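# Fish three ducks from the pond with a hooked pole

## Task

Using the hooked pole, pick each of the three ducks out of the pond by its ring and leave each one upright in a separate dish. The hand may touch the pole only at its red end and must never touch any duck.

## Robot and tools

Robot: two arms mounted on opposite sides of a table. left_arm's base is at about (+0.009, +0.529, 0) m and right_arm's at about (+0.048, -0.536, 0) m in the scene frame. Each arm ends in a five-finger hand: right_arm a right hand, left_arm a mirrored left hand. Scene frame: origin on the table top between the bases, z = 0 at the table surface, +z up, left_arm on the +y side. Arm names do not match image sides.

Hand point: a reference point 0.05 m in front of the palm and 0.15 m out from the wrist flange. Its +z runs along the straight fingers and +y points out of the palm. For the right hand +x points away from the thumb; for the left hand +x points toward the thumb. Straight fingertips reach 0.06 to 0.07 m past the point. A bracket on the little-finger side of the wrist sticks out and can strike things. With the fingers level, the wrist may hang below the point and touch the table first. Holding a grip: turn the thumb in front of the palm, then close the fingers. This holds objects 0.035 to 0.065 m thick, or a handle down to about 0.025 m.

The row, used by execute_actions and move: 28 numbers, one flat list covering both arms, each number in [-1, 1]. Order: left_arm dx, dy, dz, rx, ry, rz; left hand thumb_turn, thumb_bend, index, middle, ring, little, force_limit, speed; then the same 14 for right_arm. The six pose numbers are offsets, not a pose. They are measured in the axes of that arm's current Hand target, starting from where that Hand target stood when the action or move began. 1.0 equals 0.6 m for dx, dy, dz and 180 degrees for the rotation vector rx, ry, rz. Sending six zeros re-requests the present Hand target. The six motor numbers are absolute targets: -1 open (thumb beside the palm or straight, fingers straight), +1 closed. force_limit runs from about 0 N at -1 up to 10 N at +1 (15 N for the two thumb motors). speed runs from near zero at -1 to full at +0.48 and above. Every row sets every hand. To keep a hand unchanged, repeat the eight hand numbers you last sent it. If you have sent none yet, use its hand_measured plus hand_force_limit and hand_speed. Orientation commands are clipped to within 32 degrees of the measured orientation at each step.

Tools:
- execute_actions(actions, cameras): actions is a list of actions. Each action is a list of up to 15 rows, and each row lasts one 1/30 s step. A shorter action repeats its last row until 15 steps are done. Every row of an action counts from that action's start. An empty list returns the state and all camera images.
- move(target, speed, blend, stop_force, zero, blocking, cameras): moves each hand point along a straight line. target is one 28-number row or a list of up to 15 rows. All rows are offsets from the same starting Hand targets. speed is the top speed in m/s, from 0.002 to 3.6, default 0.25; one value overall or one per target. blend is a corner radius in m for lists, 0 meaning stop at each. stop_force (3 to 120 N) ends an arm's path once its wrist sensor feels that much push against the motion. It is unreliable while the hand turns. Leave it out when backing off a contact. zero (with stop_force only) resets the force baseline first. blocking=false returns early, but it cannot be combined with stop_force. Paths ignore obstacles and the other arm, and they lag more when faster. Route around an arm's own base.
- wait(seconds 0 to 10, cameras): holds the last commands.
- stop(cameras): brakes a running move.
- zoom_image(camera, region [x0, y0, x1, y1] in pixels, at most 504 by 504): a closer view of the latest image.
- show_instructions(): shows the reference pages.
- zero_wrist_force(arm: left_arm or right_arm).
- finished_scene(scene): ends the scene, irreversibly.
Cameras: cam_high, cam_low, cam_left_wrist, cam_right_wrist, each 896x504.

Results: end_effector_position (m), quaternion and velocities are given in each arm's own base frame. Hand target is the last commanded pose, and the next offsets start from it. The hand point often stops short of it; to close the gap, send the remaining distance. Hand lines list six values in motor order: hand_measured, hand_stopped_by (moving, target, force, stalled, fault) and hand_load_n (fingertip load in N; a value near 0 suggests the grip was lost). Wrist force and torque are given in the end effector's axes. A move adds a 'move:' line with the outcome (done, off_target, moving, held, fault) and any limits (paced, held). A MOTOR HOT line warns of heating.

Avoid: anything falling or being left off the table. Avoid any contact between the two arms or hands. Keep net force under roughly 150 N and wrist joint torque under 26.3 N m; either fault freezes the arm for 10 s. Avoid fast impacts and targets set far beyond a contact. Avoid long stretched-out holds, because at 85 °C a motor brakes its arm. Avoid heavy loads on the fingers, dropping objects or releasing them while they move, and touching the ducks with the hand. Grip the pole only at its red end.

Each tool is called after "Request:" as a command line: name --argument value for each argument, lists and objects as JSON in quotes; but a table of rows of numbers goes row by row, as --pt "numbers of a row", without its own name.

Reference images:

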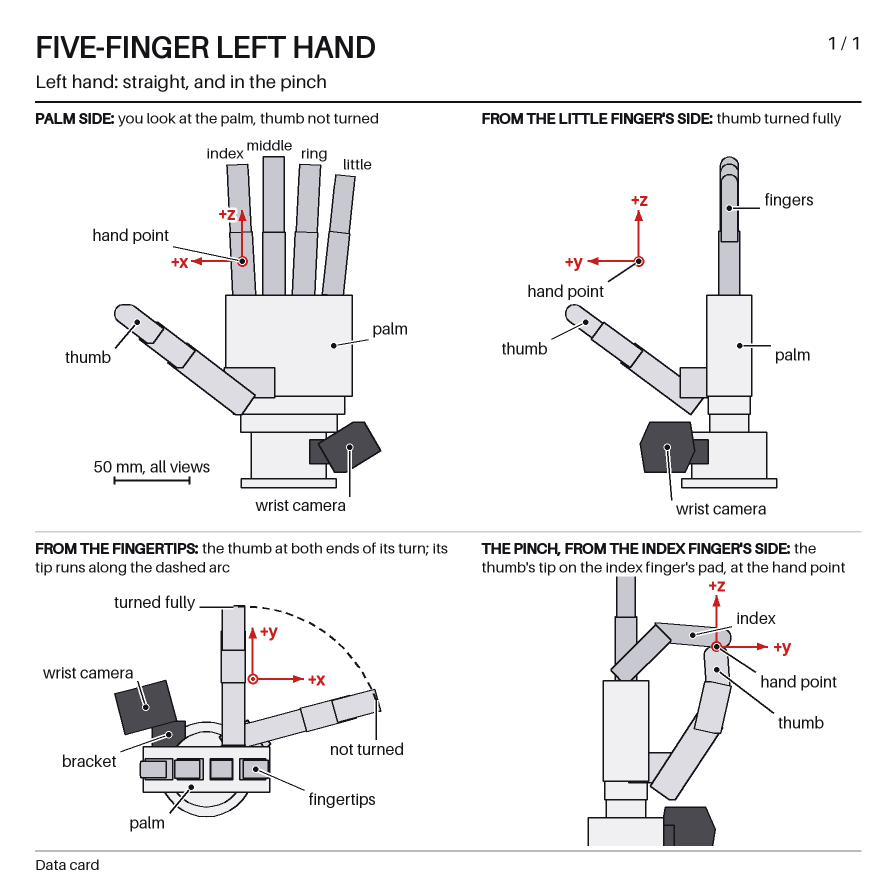

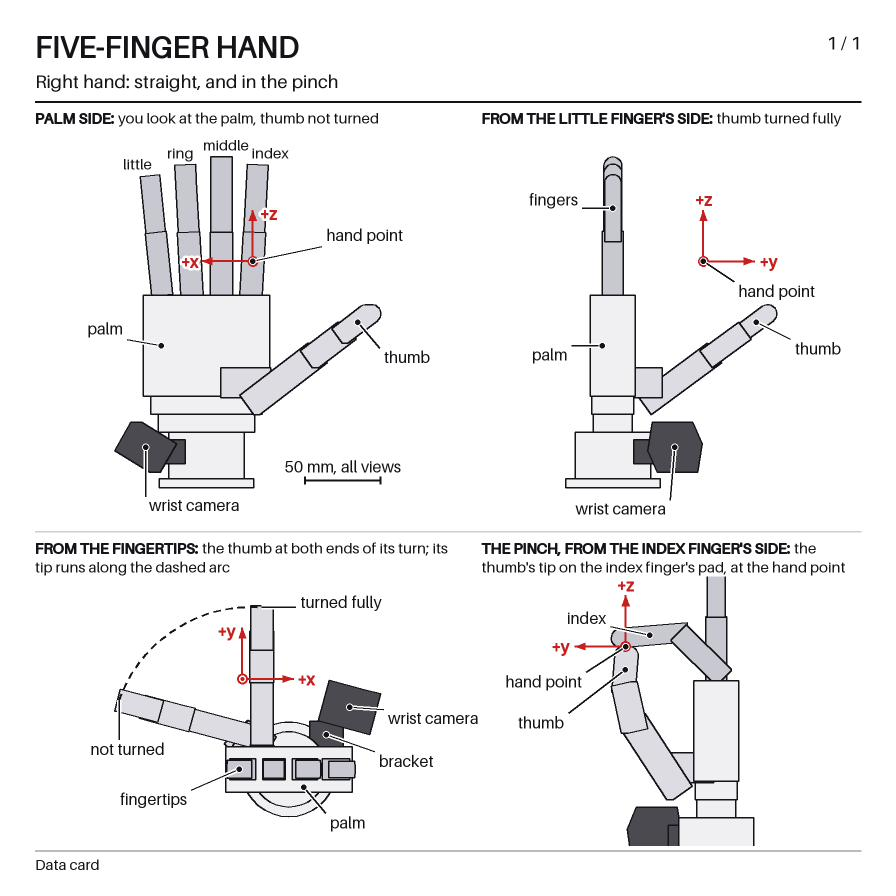

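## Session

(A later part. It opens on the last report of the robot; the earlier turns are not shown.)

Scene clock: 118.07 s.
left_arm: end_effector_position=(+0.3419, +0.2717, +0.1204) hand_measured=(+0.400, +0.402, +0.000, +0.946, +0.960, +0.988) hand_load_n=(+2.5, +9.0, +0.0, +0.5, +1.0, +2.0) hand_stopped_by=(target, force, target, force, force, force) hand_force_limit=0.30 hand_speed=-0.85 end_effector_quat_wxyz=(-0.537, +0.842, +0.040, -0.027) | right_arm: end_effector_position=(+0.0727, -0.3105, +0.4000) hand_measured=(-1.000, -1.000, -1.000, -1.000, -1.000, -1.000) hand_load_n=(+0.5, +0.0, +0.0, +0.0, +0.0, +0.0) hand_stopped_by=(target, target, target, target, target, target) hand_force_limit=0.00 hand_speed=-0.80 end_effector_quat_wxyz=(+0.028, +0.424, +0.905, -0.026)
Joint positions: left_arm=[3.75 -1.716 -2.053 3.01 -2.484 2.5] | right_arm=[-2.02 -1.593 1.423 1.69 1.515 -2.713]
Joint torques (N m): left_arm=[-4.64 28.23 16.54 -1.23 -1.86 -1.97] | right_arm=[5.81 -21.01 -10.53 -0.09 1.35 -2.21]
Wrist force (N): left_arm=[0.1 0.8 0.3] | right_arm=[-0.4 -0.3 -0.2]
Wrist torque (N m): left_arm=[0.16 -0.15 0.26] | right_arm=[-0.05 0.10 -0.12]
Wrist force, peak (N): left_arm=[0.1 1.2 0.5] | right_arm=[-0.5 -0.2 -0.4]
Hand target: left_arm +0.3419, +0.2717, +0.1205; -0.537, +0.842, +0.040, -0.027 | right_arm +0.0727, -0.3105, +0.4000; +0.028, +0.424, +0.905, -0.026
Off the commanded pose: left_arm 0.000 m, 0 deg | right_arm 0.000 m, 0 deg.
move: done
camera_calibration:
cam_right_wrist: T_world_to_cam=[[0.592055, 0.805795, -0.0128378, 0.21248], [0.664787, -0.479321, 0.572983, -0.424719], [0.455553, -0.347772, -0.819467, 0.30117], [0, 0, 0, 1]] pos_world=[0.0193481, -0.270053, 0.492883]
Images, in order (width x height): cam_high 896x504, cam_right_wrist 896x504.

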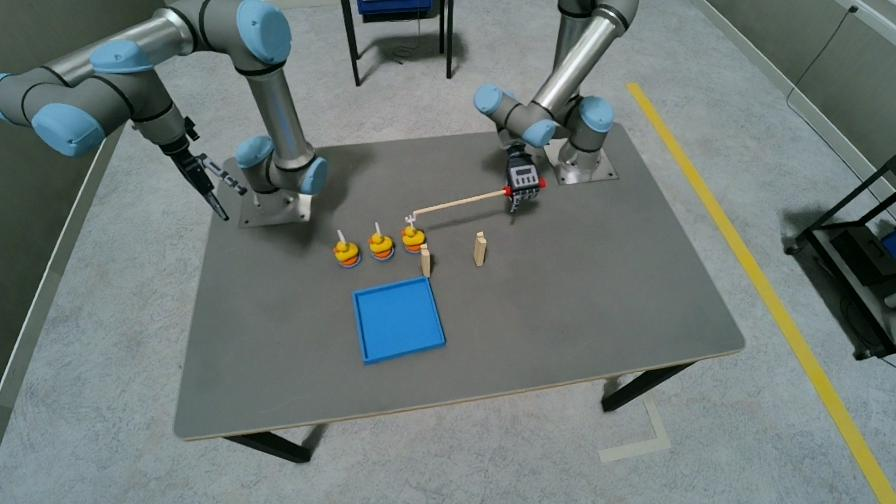

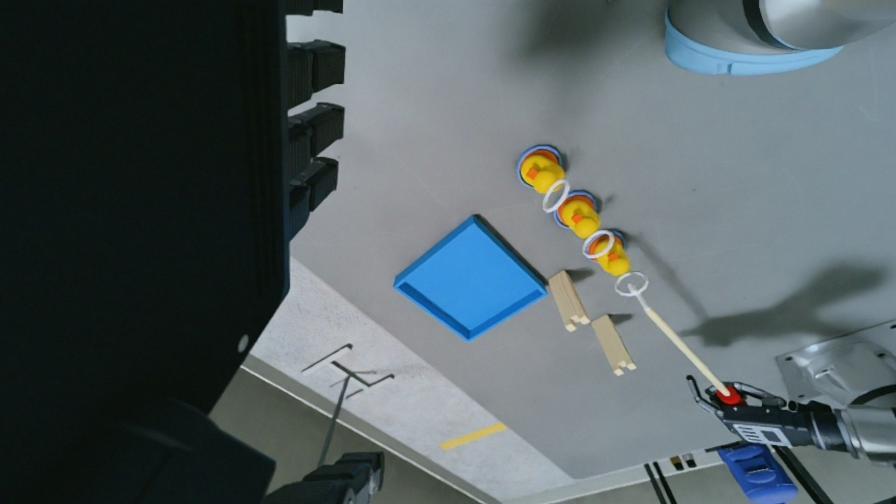

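Request:
move --target '[0, 0.0227, 0.0105, 0,0,0, 0.4, 0.95, 0.0, 1, 1, 1, 0.3, -0.85, 0,0,0,0,0,0, -1,-1,-1,-1,-1,-1, 0, -0.8]' --speed 0.02 --cameras '["cam_high", "cam_right_wrist"]'

Scene clock: 119.90 s.
left_arm: end_effector_position=(+0.3418, +0.2717, +0.1054) hand_measured=(+0.400, +0.402, +0.000, +0.946, +0.960, +0.988) hand_load_n=(+2.0, +9.0, +0.0, +0.5, +1.0, +2.5) hand_stopped_by=(target, force, target, force, force, force) hand_force_limit=0.30 hand_speed=-0.85 end_effector_quat_wxyz=(-0.537, +0.842, +0.040, -0.027) end_effector_velocity=(+0.000, +0.000, +0.001) end_effector_angular_velocity=(-0.001, +0.002, +0.000) | right_arm: end_effector_position=(+0.0727, -0.3105, +0.4000) hand_measured=(-1.000, -1.000, -1.000, -1.000, -1.000, -1.000) hand_load_n=(+0.0, +0.0, +0.0, +0.0, +0.0, +0.0) hand_stopped_by=(target, target, target, target, target, target) hand_force_limit=0.00 hand_speed=-0.80 end_effector_quat_wxyz=(+0.028, +0.424, +0.905, -0.026)
Joint positions: left_arm=[3.75 -1.741 -2.072 3.053 -2.484 2.5] | right_arm=[-2.02 -1.593 1.423 1.69 1.515 -2.713]
Joint velocities: left_arm=[0 0.002 0.001 -0.005 0 0] | right_arm=[within noise]
Joint torques (N m): left_arm=[7.69 30.55 18.6 -2.84 0.46 0.77] | right_arm=[5.66 -21.07 -10.43 -0.14 1.28 -2.18]
Wrist force (N): left_arm=[0.1 0.0 0.3] | right_arm=[-0.4 -0.2 0.0]
Wrist torque (N m): left_arm=[0.10 -0.08 0.10] | right_arm=[-0.05 0.08 -0.11]
Wrist force, peak (N): left_arm=[0.2 1.1 0.4] | right_arm=[-0.5 -0.2 -0.2]
Hand target: left_arm +0.3419, +0.2717, +0.1055; -0.537, +0.842, +0.040, -0.027 | right_arm +0.0727, -0.3105, +0.4000; +0.028, +0.424, +0.905, -0.026
Off the commanded pose: left_arm 0.000 m, 0 deg | right_arm 0.000 m, 0 deg.
move: done
camera_calibration:
cam_right_wrist: T_world_to_cam=[[0.592055, 0.805795, -0.0128378, 0.21248], [0.664787, -0.479321, 0.572983, -0.424719], [0.455553, -0.347772, -0.819467, 0.30117], [0, 0, 0, 1]] pos_world=[0.0193481, -0.270053, 0.492883]
Images, in order (width x height): cam_high 896x504, cam_right_wrist 896x504.

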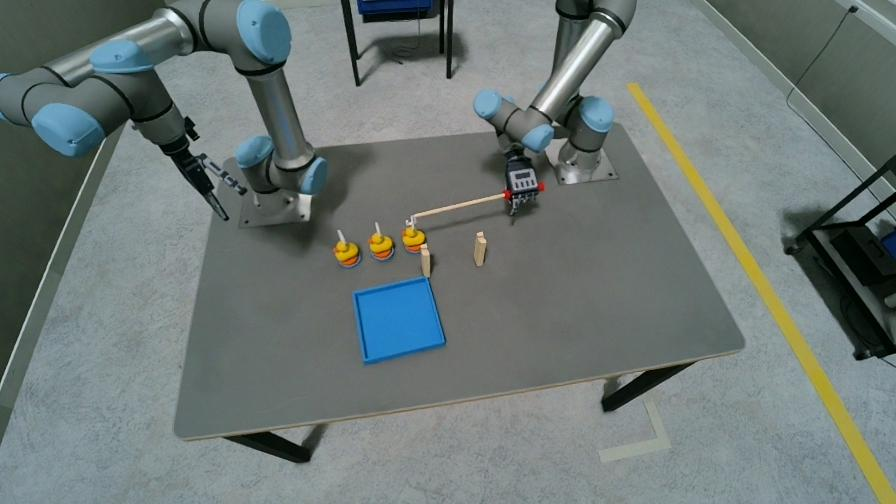

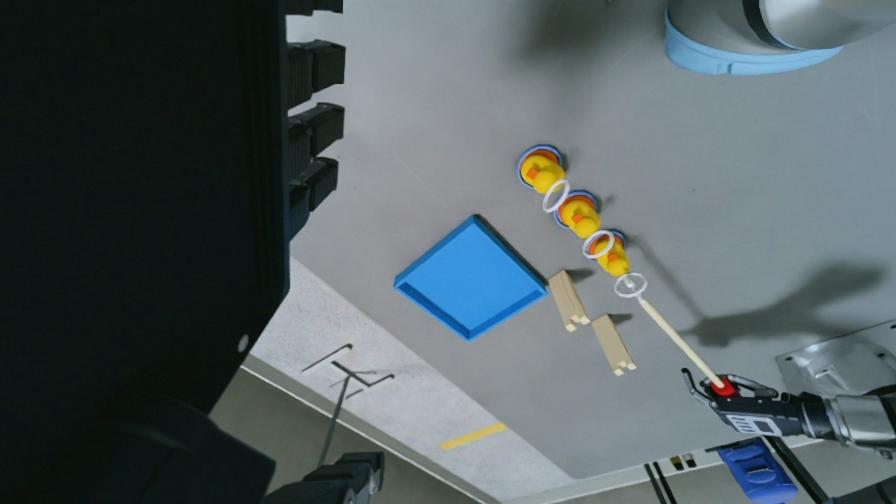

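Request:
zoom_image --camera "cam_right_wrist" --region '[570, 210, 660, 300]'

Request:
zoom_image --camera "cam_high" --region '[370, 205, 440, 275]'

Scaled by 5.600.

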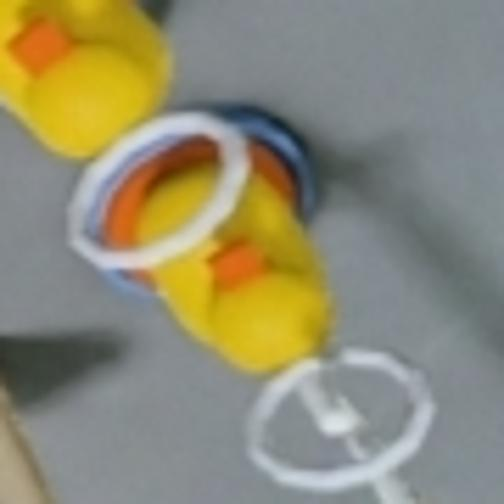

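Scaled by 7.200.

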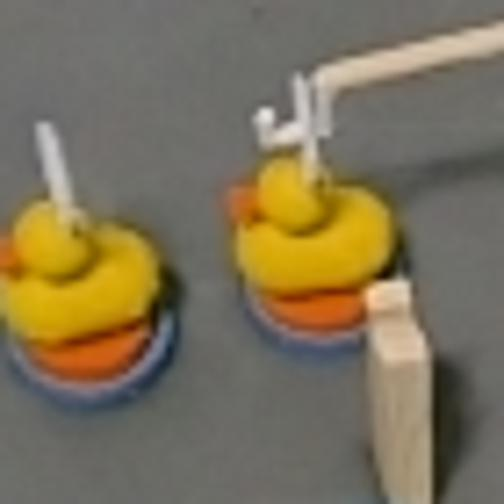

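Request:
move --pt "-0.0067 0.0046 0.0019 0 0 0 0.4 0.95 0.0 1 1 1 0.3 -0.85 0 0 0 0 0 0 -1 -1 -1 -1 -1 -1 0 -0.8" --pt "-0.0835 0.0056 -0.0002 0 0 0 0.4 0.95 0.0 1 1 1 0.3 -0.85 0 0 0 0 0 0 -1 -1 -1 -1 -1 -1 0 -0.8" --blend '[0.002, 0]' --speed 0.035 --cameras '["cam_high", "cam_right_wrist"]'

Request:
zoom_image --camera "cam_right_wrist" --region '[510, 130, 680, 300]'

Request:
zoom_image --camera "cam_high" --region '[320, 200, 440, 290]'

Scene clock: 122.33 s.
left_arm: end_effector_position=(+0.2921, +0.2654, +0.1026) hand_measured=(+0.400, +0.402, +0.000, +0.946, +0.960, +0.988) hand_load_n=(+2.5, +9.0, +0.0, +0.5, +1.5, +2.5) hand_stopped_by=(target, force, target, force, force, force) hand_force_limit=0.30 hand_speed=-0.85 end_effector_quat_wxyz=(-0.537, +0.842, +0.040, -0.027) end_effector_velocity=(+0.001, +0.000, +0.000) end_effector_angular_velocity=(+0.000, -0.001, +0.002) | right_arm: end_effector_position=(+0.0727, -0.3105, +0.4000) hand_measured=(-1.000, -1.000, -1.000, -1.000, -1.000, -1.000) hand_load_n=(+0.5, +0.0, +0.0, +0.0, +0.0, +0.0) hand_stopped_by=(target, target, target, target, target, target) hand_force_limit=0.00 hand_speed=-0.80 end_effector_quat_wxyz=(+0.028, +0.424, +0.905, -0.026)
Joint positions: left_arm=[3.839 -1.604 -2.22 3.137 -2.417 2.593] | right_arm=[-2.02 -1.593 1.423 1.69 1.515 -2.713]
Joint velocities: left_arm=[-0.003 -0.003 0.003 -0.004 -0.004 -0.005] | right_arm=[within noise]
Joint torques (N m): left_arm=[-8.65 5.61 20.69 -2.5 -2.13 -2.51] | right_arm=[5.55 -21.31 -10 -0.12 1.25 -2.12]
Wrist force (N): left_arm=[0.0 0.0 -0.1] | right_arm=[-0.2 -0.4 -0.2]
Wrist torque (N m): left_arm=[0.14 -0.09 -0.03] | right_arm=[-0.08 0.07 -0.11]
Wrist force, peak (N): left_arm=[0.3 0.6 0.3] | right_arm=[-0.4 -0.3 -0.5]
Hand target: left_arm +0.2921, +0.2653, +0.1026; -0.537, +0.842, +0.040, -0.027 | right_arm +0.0727, -0.3105, +0.4000; +0.028, +0.424, +0.905, -0.026
Off the commanded pose: left_arm 0.000 m, 0 deg | right_arm 0.000 m, 0 deg.
move: done
camera_calibration:
cam_right_wrist: T_world_to_cam=[[0.592055, 0.805795, -0.0128378, 0.21248], [0.664787, -0.479321, 0.572983, -0.424719], [0.455553, -0.347772, -0.819467, 0.30117], [0, 0, 0, 1]] pos_world=[0.0193481, -0.270053, 0.492883]
Images, in order (width x height): cam_high 896x504, cam_right_wrist 896x504.

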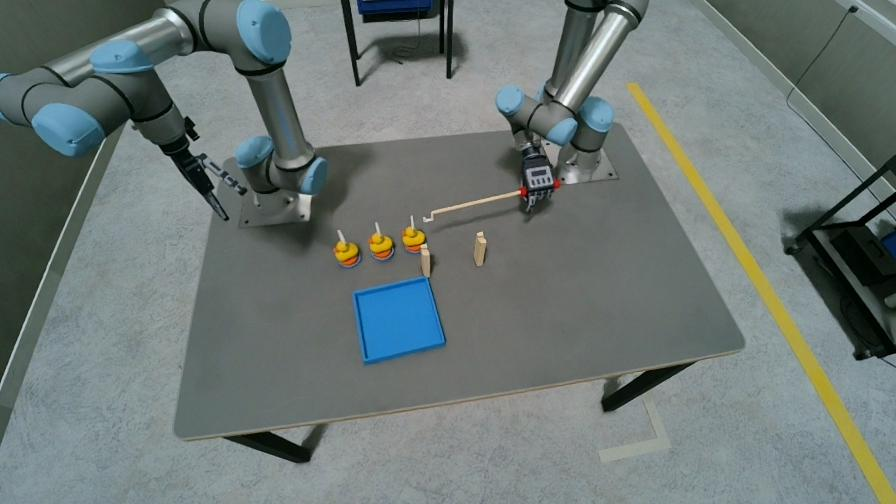

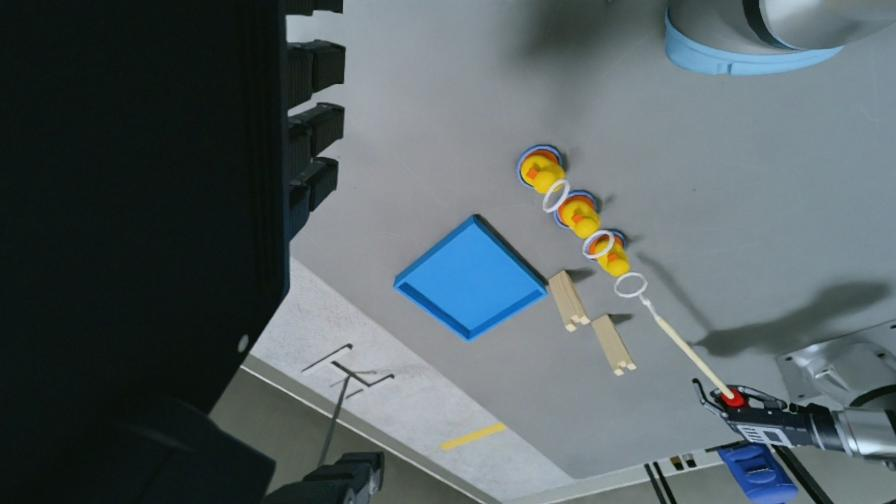

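Scaled by 2.965.

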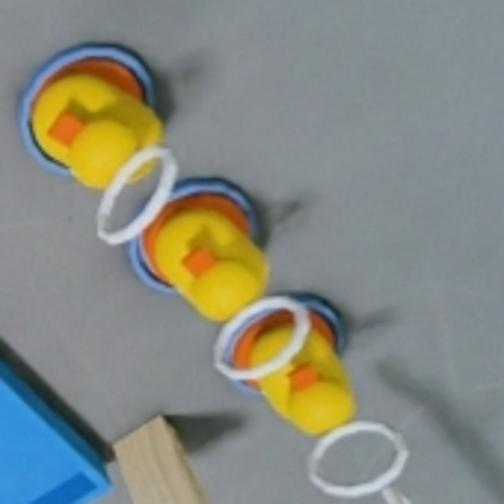

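Scaled by 4.200.

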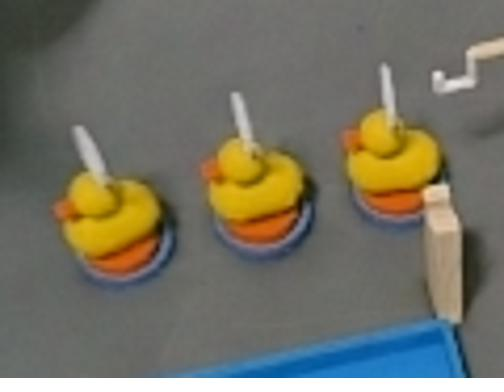

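Request:
move --target '[-0.1326, -0.0057, 0.0123, 0,0,0, 0.4, 0.95, 0.0, 1, 1, 1, 0.3, -0.85, 0,0,0,0,0,0, -1,-1,-1,-1,-1,-1, 0, -0.8]' --speed 0.12 --cameras '["cam_high", "cam_right_wrist"]'

Request:
zoom_image --camera "cam_high" --region '[320, 200, 440, 290]'

Scene clock: 123.83 s.
left_arm: end_effector_position=(+0.2122, +0.2658, +0.1028) hand_measured=(+0.400, +0.402, +0.000, +0.946, +0.960, +0.988) hand_load_n=(+2.5, +8.5, +0.0, +0.5, +1.0, +2.5) hand_stopped_by=(target, force, target, force, force, force) hand_force_limit=0.30 hand_speed=-0.85 end_effector_quat_wxyz=(-0.537, +0.842, +0.040, -0.027) | right_arm: end_effector_position=(+0.0727, -0.3105, +0.4000) hand_measured=(-1.000, -1.000, -1.000, -1.000, -1.000, -1.000) hand_load_n=(+0.0, +0.0, +0.0, +0.0, +0.0, +0.0) hand_stopped_by=(target, target, target, target, target, target) hand_force_limit=0.00 hand_speed=-0.80 end_effector_quat_wxyz=(+0.028, +0.424, +0.905, -0.026)
Joint positions: left_arm=[4.126 -1.317 -2.437 3.215 -2.181 2.814] | right_arm=[-2.02 -1.593 1.423 1.69 1.515 -2.713]
Joint torques (N m): left_arm=[7.31 14.9 12.21 -1.5 0.88 -0.07] | right_arm=[5.32 -21.19 -10.35 -0.15 1.31 -2.18]
Wrist force (N): left_arm=[-0.2 0.3 0.2] | right_arm=[-0.5 -0.2 -0.1]
Wrist torque (N m): left_arm=[0.17 -0.07 0.09] | right_arm=[-0.05 0.10 -0.12]
Wrist force, peak (N): left_arm=[1.4 0.1 -0.3] | right_arm=[-0.6 -0.2 -0.3]
Hand target: left_arm +0.2122, +0.2658, +0.1028; -0.537, +0.842, +0.040, -0.027 | right_arm +0.0727, -0.3105, +0.4000; +0.028, +0.424, +0.905, -0.026
Off the commanded pose: left_arm 0.000 m, 0 deg | right_arm 0.000 m, 0 deg.
move: done
camera_calibration:
cam_right_wrist: T_world_to_cam=[[0.592055, 0.805795, -0.0128378, 0.21248], [0.664787, -0.479321, 0.572983, -0.424719], [0.455553, -0.347772, -0.819467, 0.30117], [0, 0, 0, 1]] pos_world=[0.0193481, -0.270053, 0.492883]
Images, in order (width x height): cam_high 896x504, cam_right_wrist 896x504.

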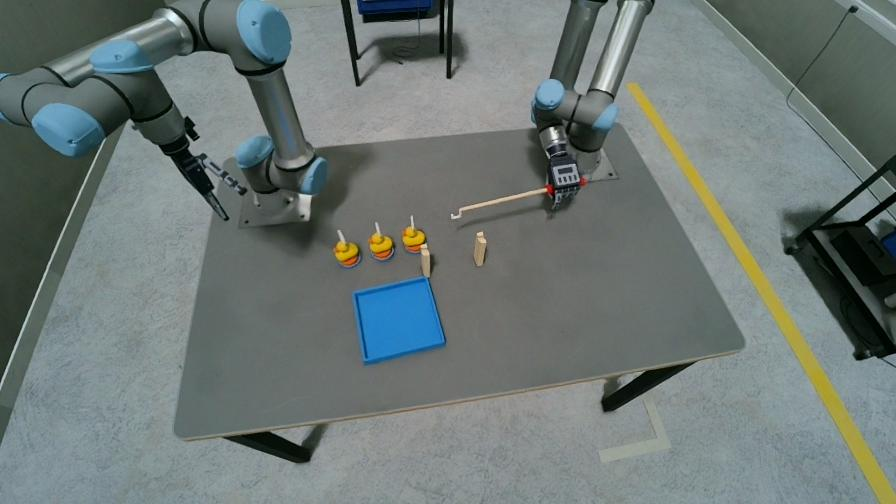

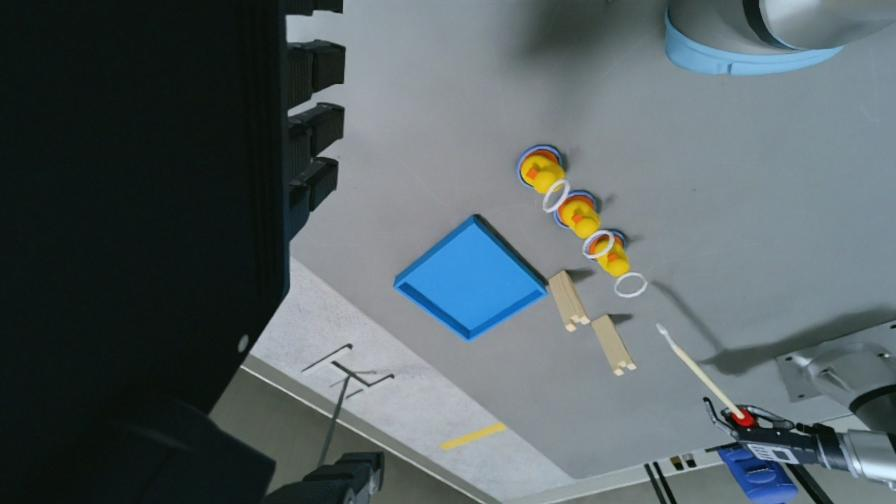

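Scaled by 4.200.

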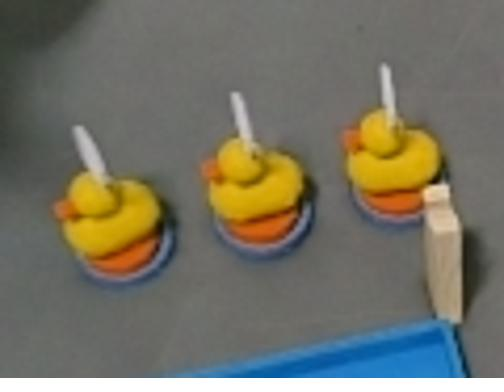

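Request:
finished_scene --scene 2

The scene is finished: the task was done.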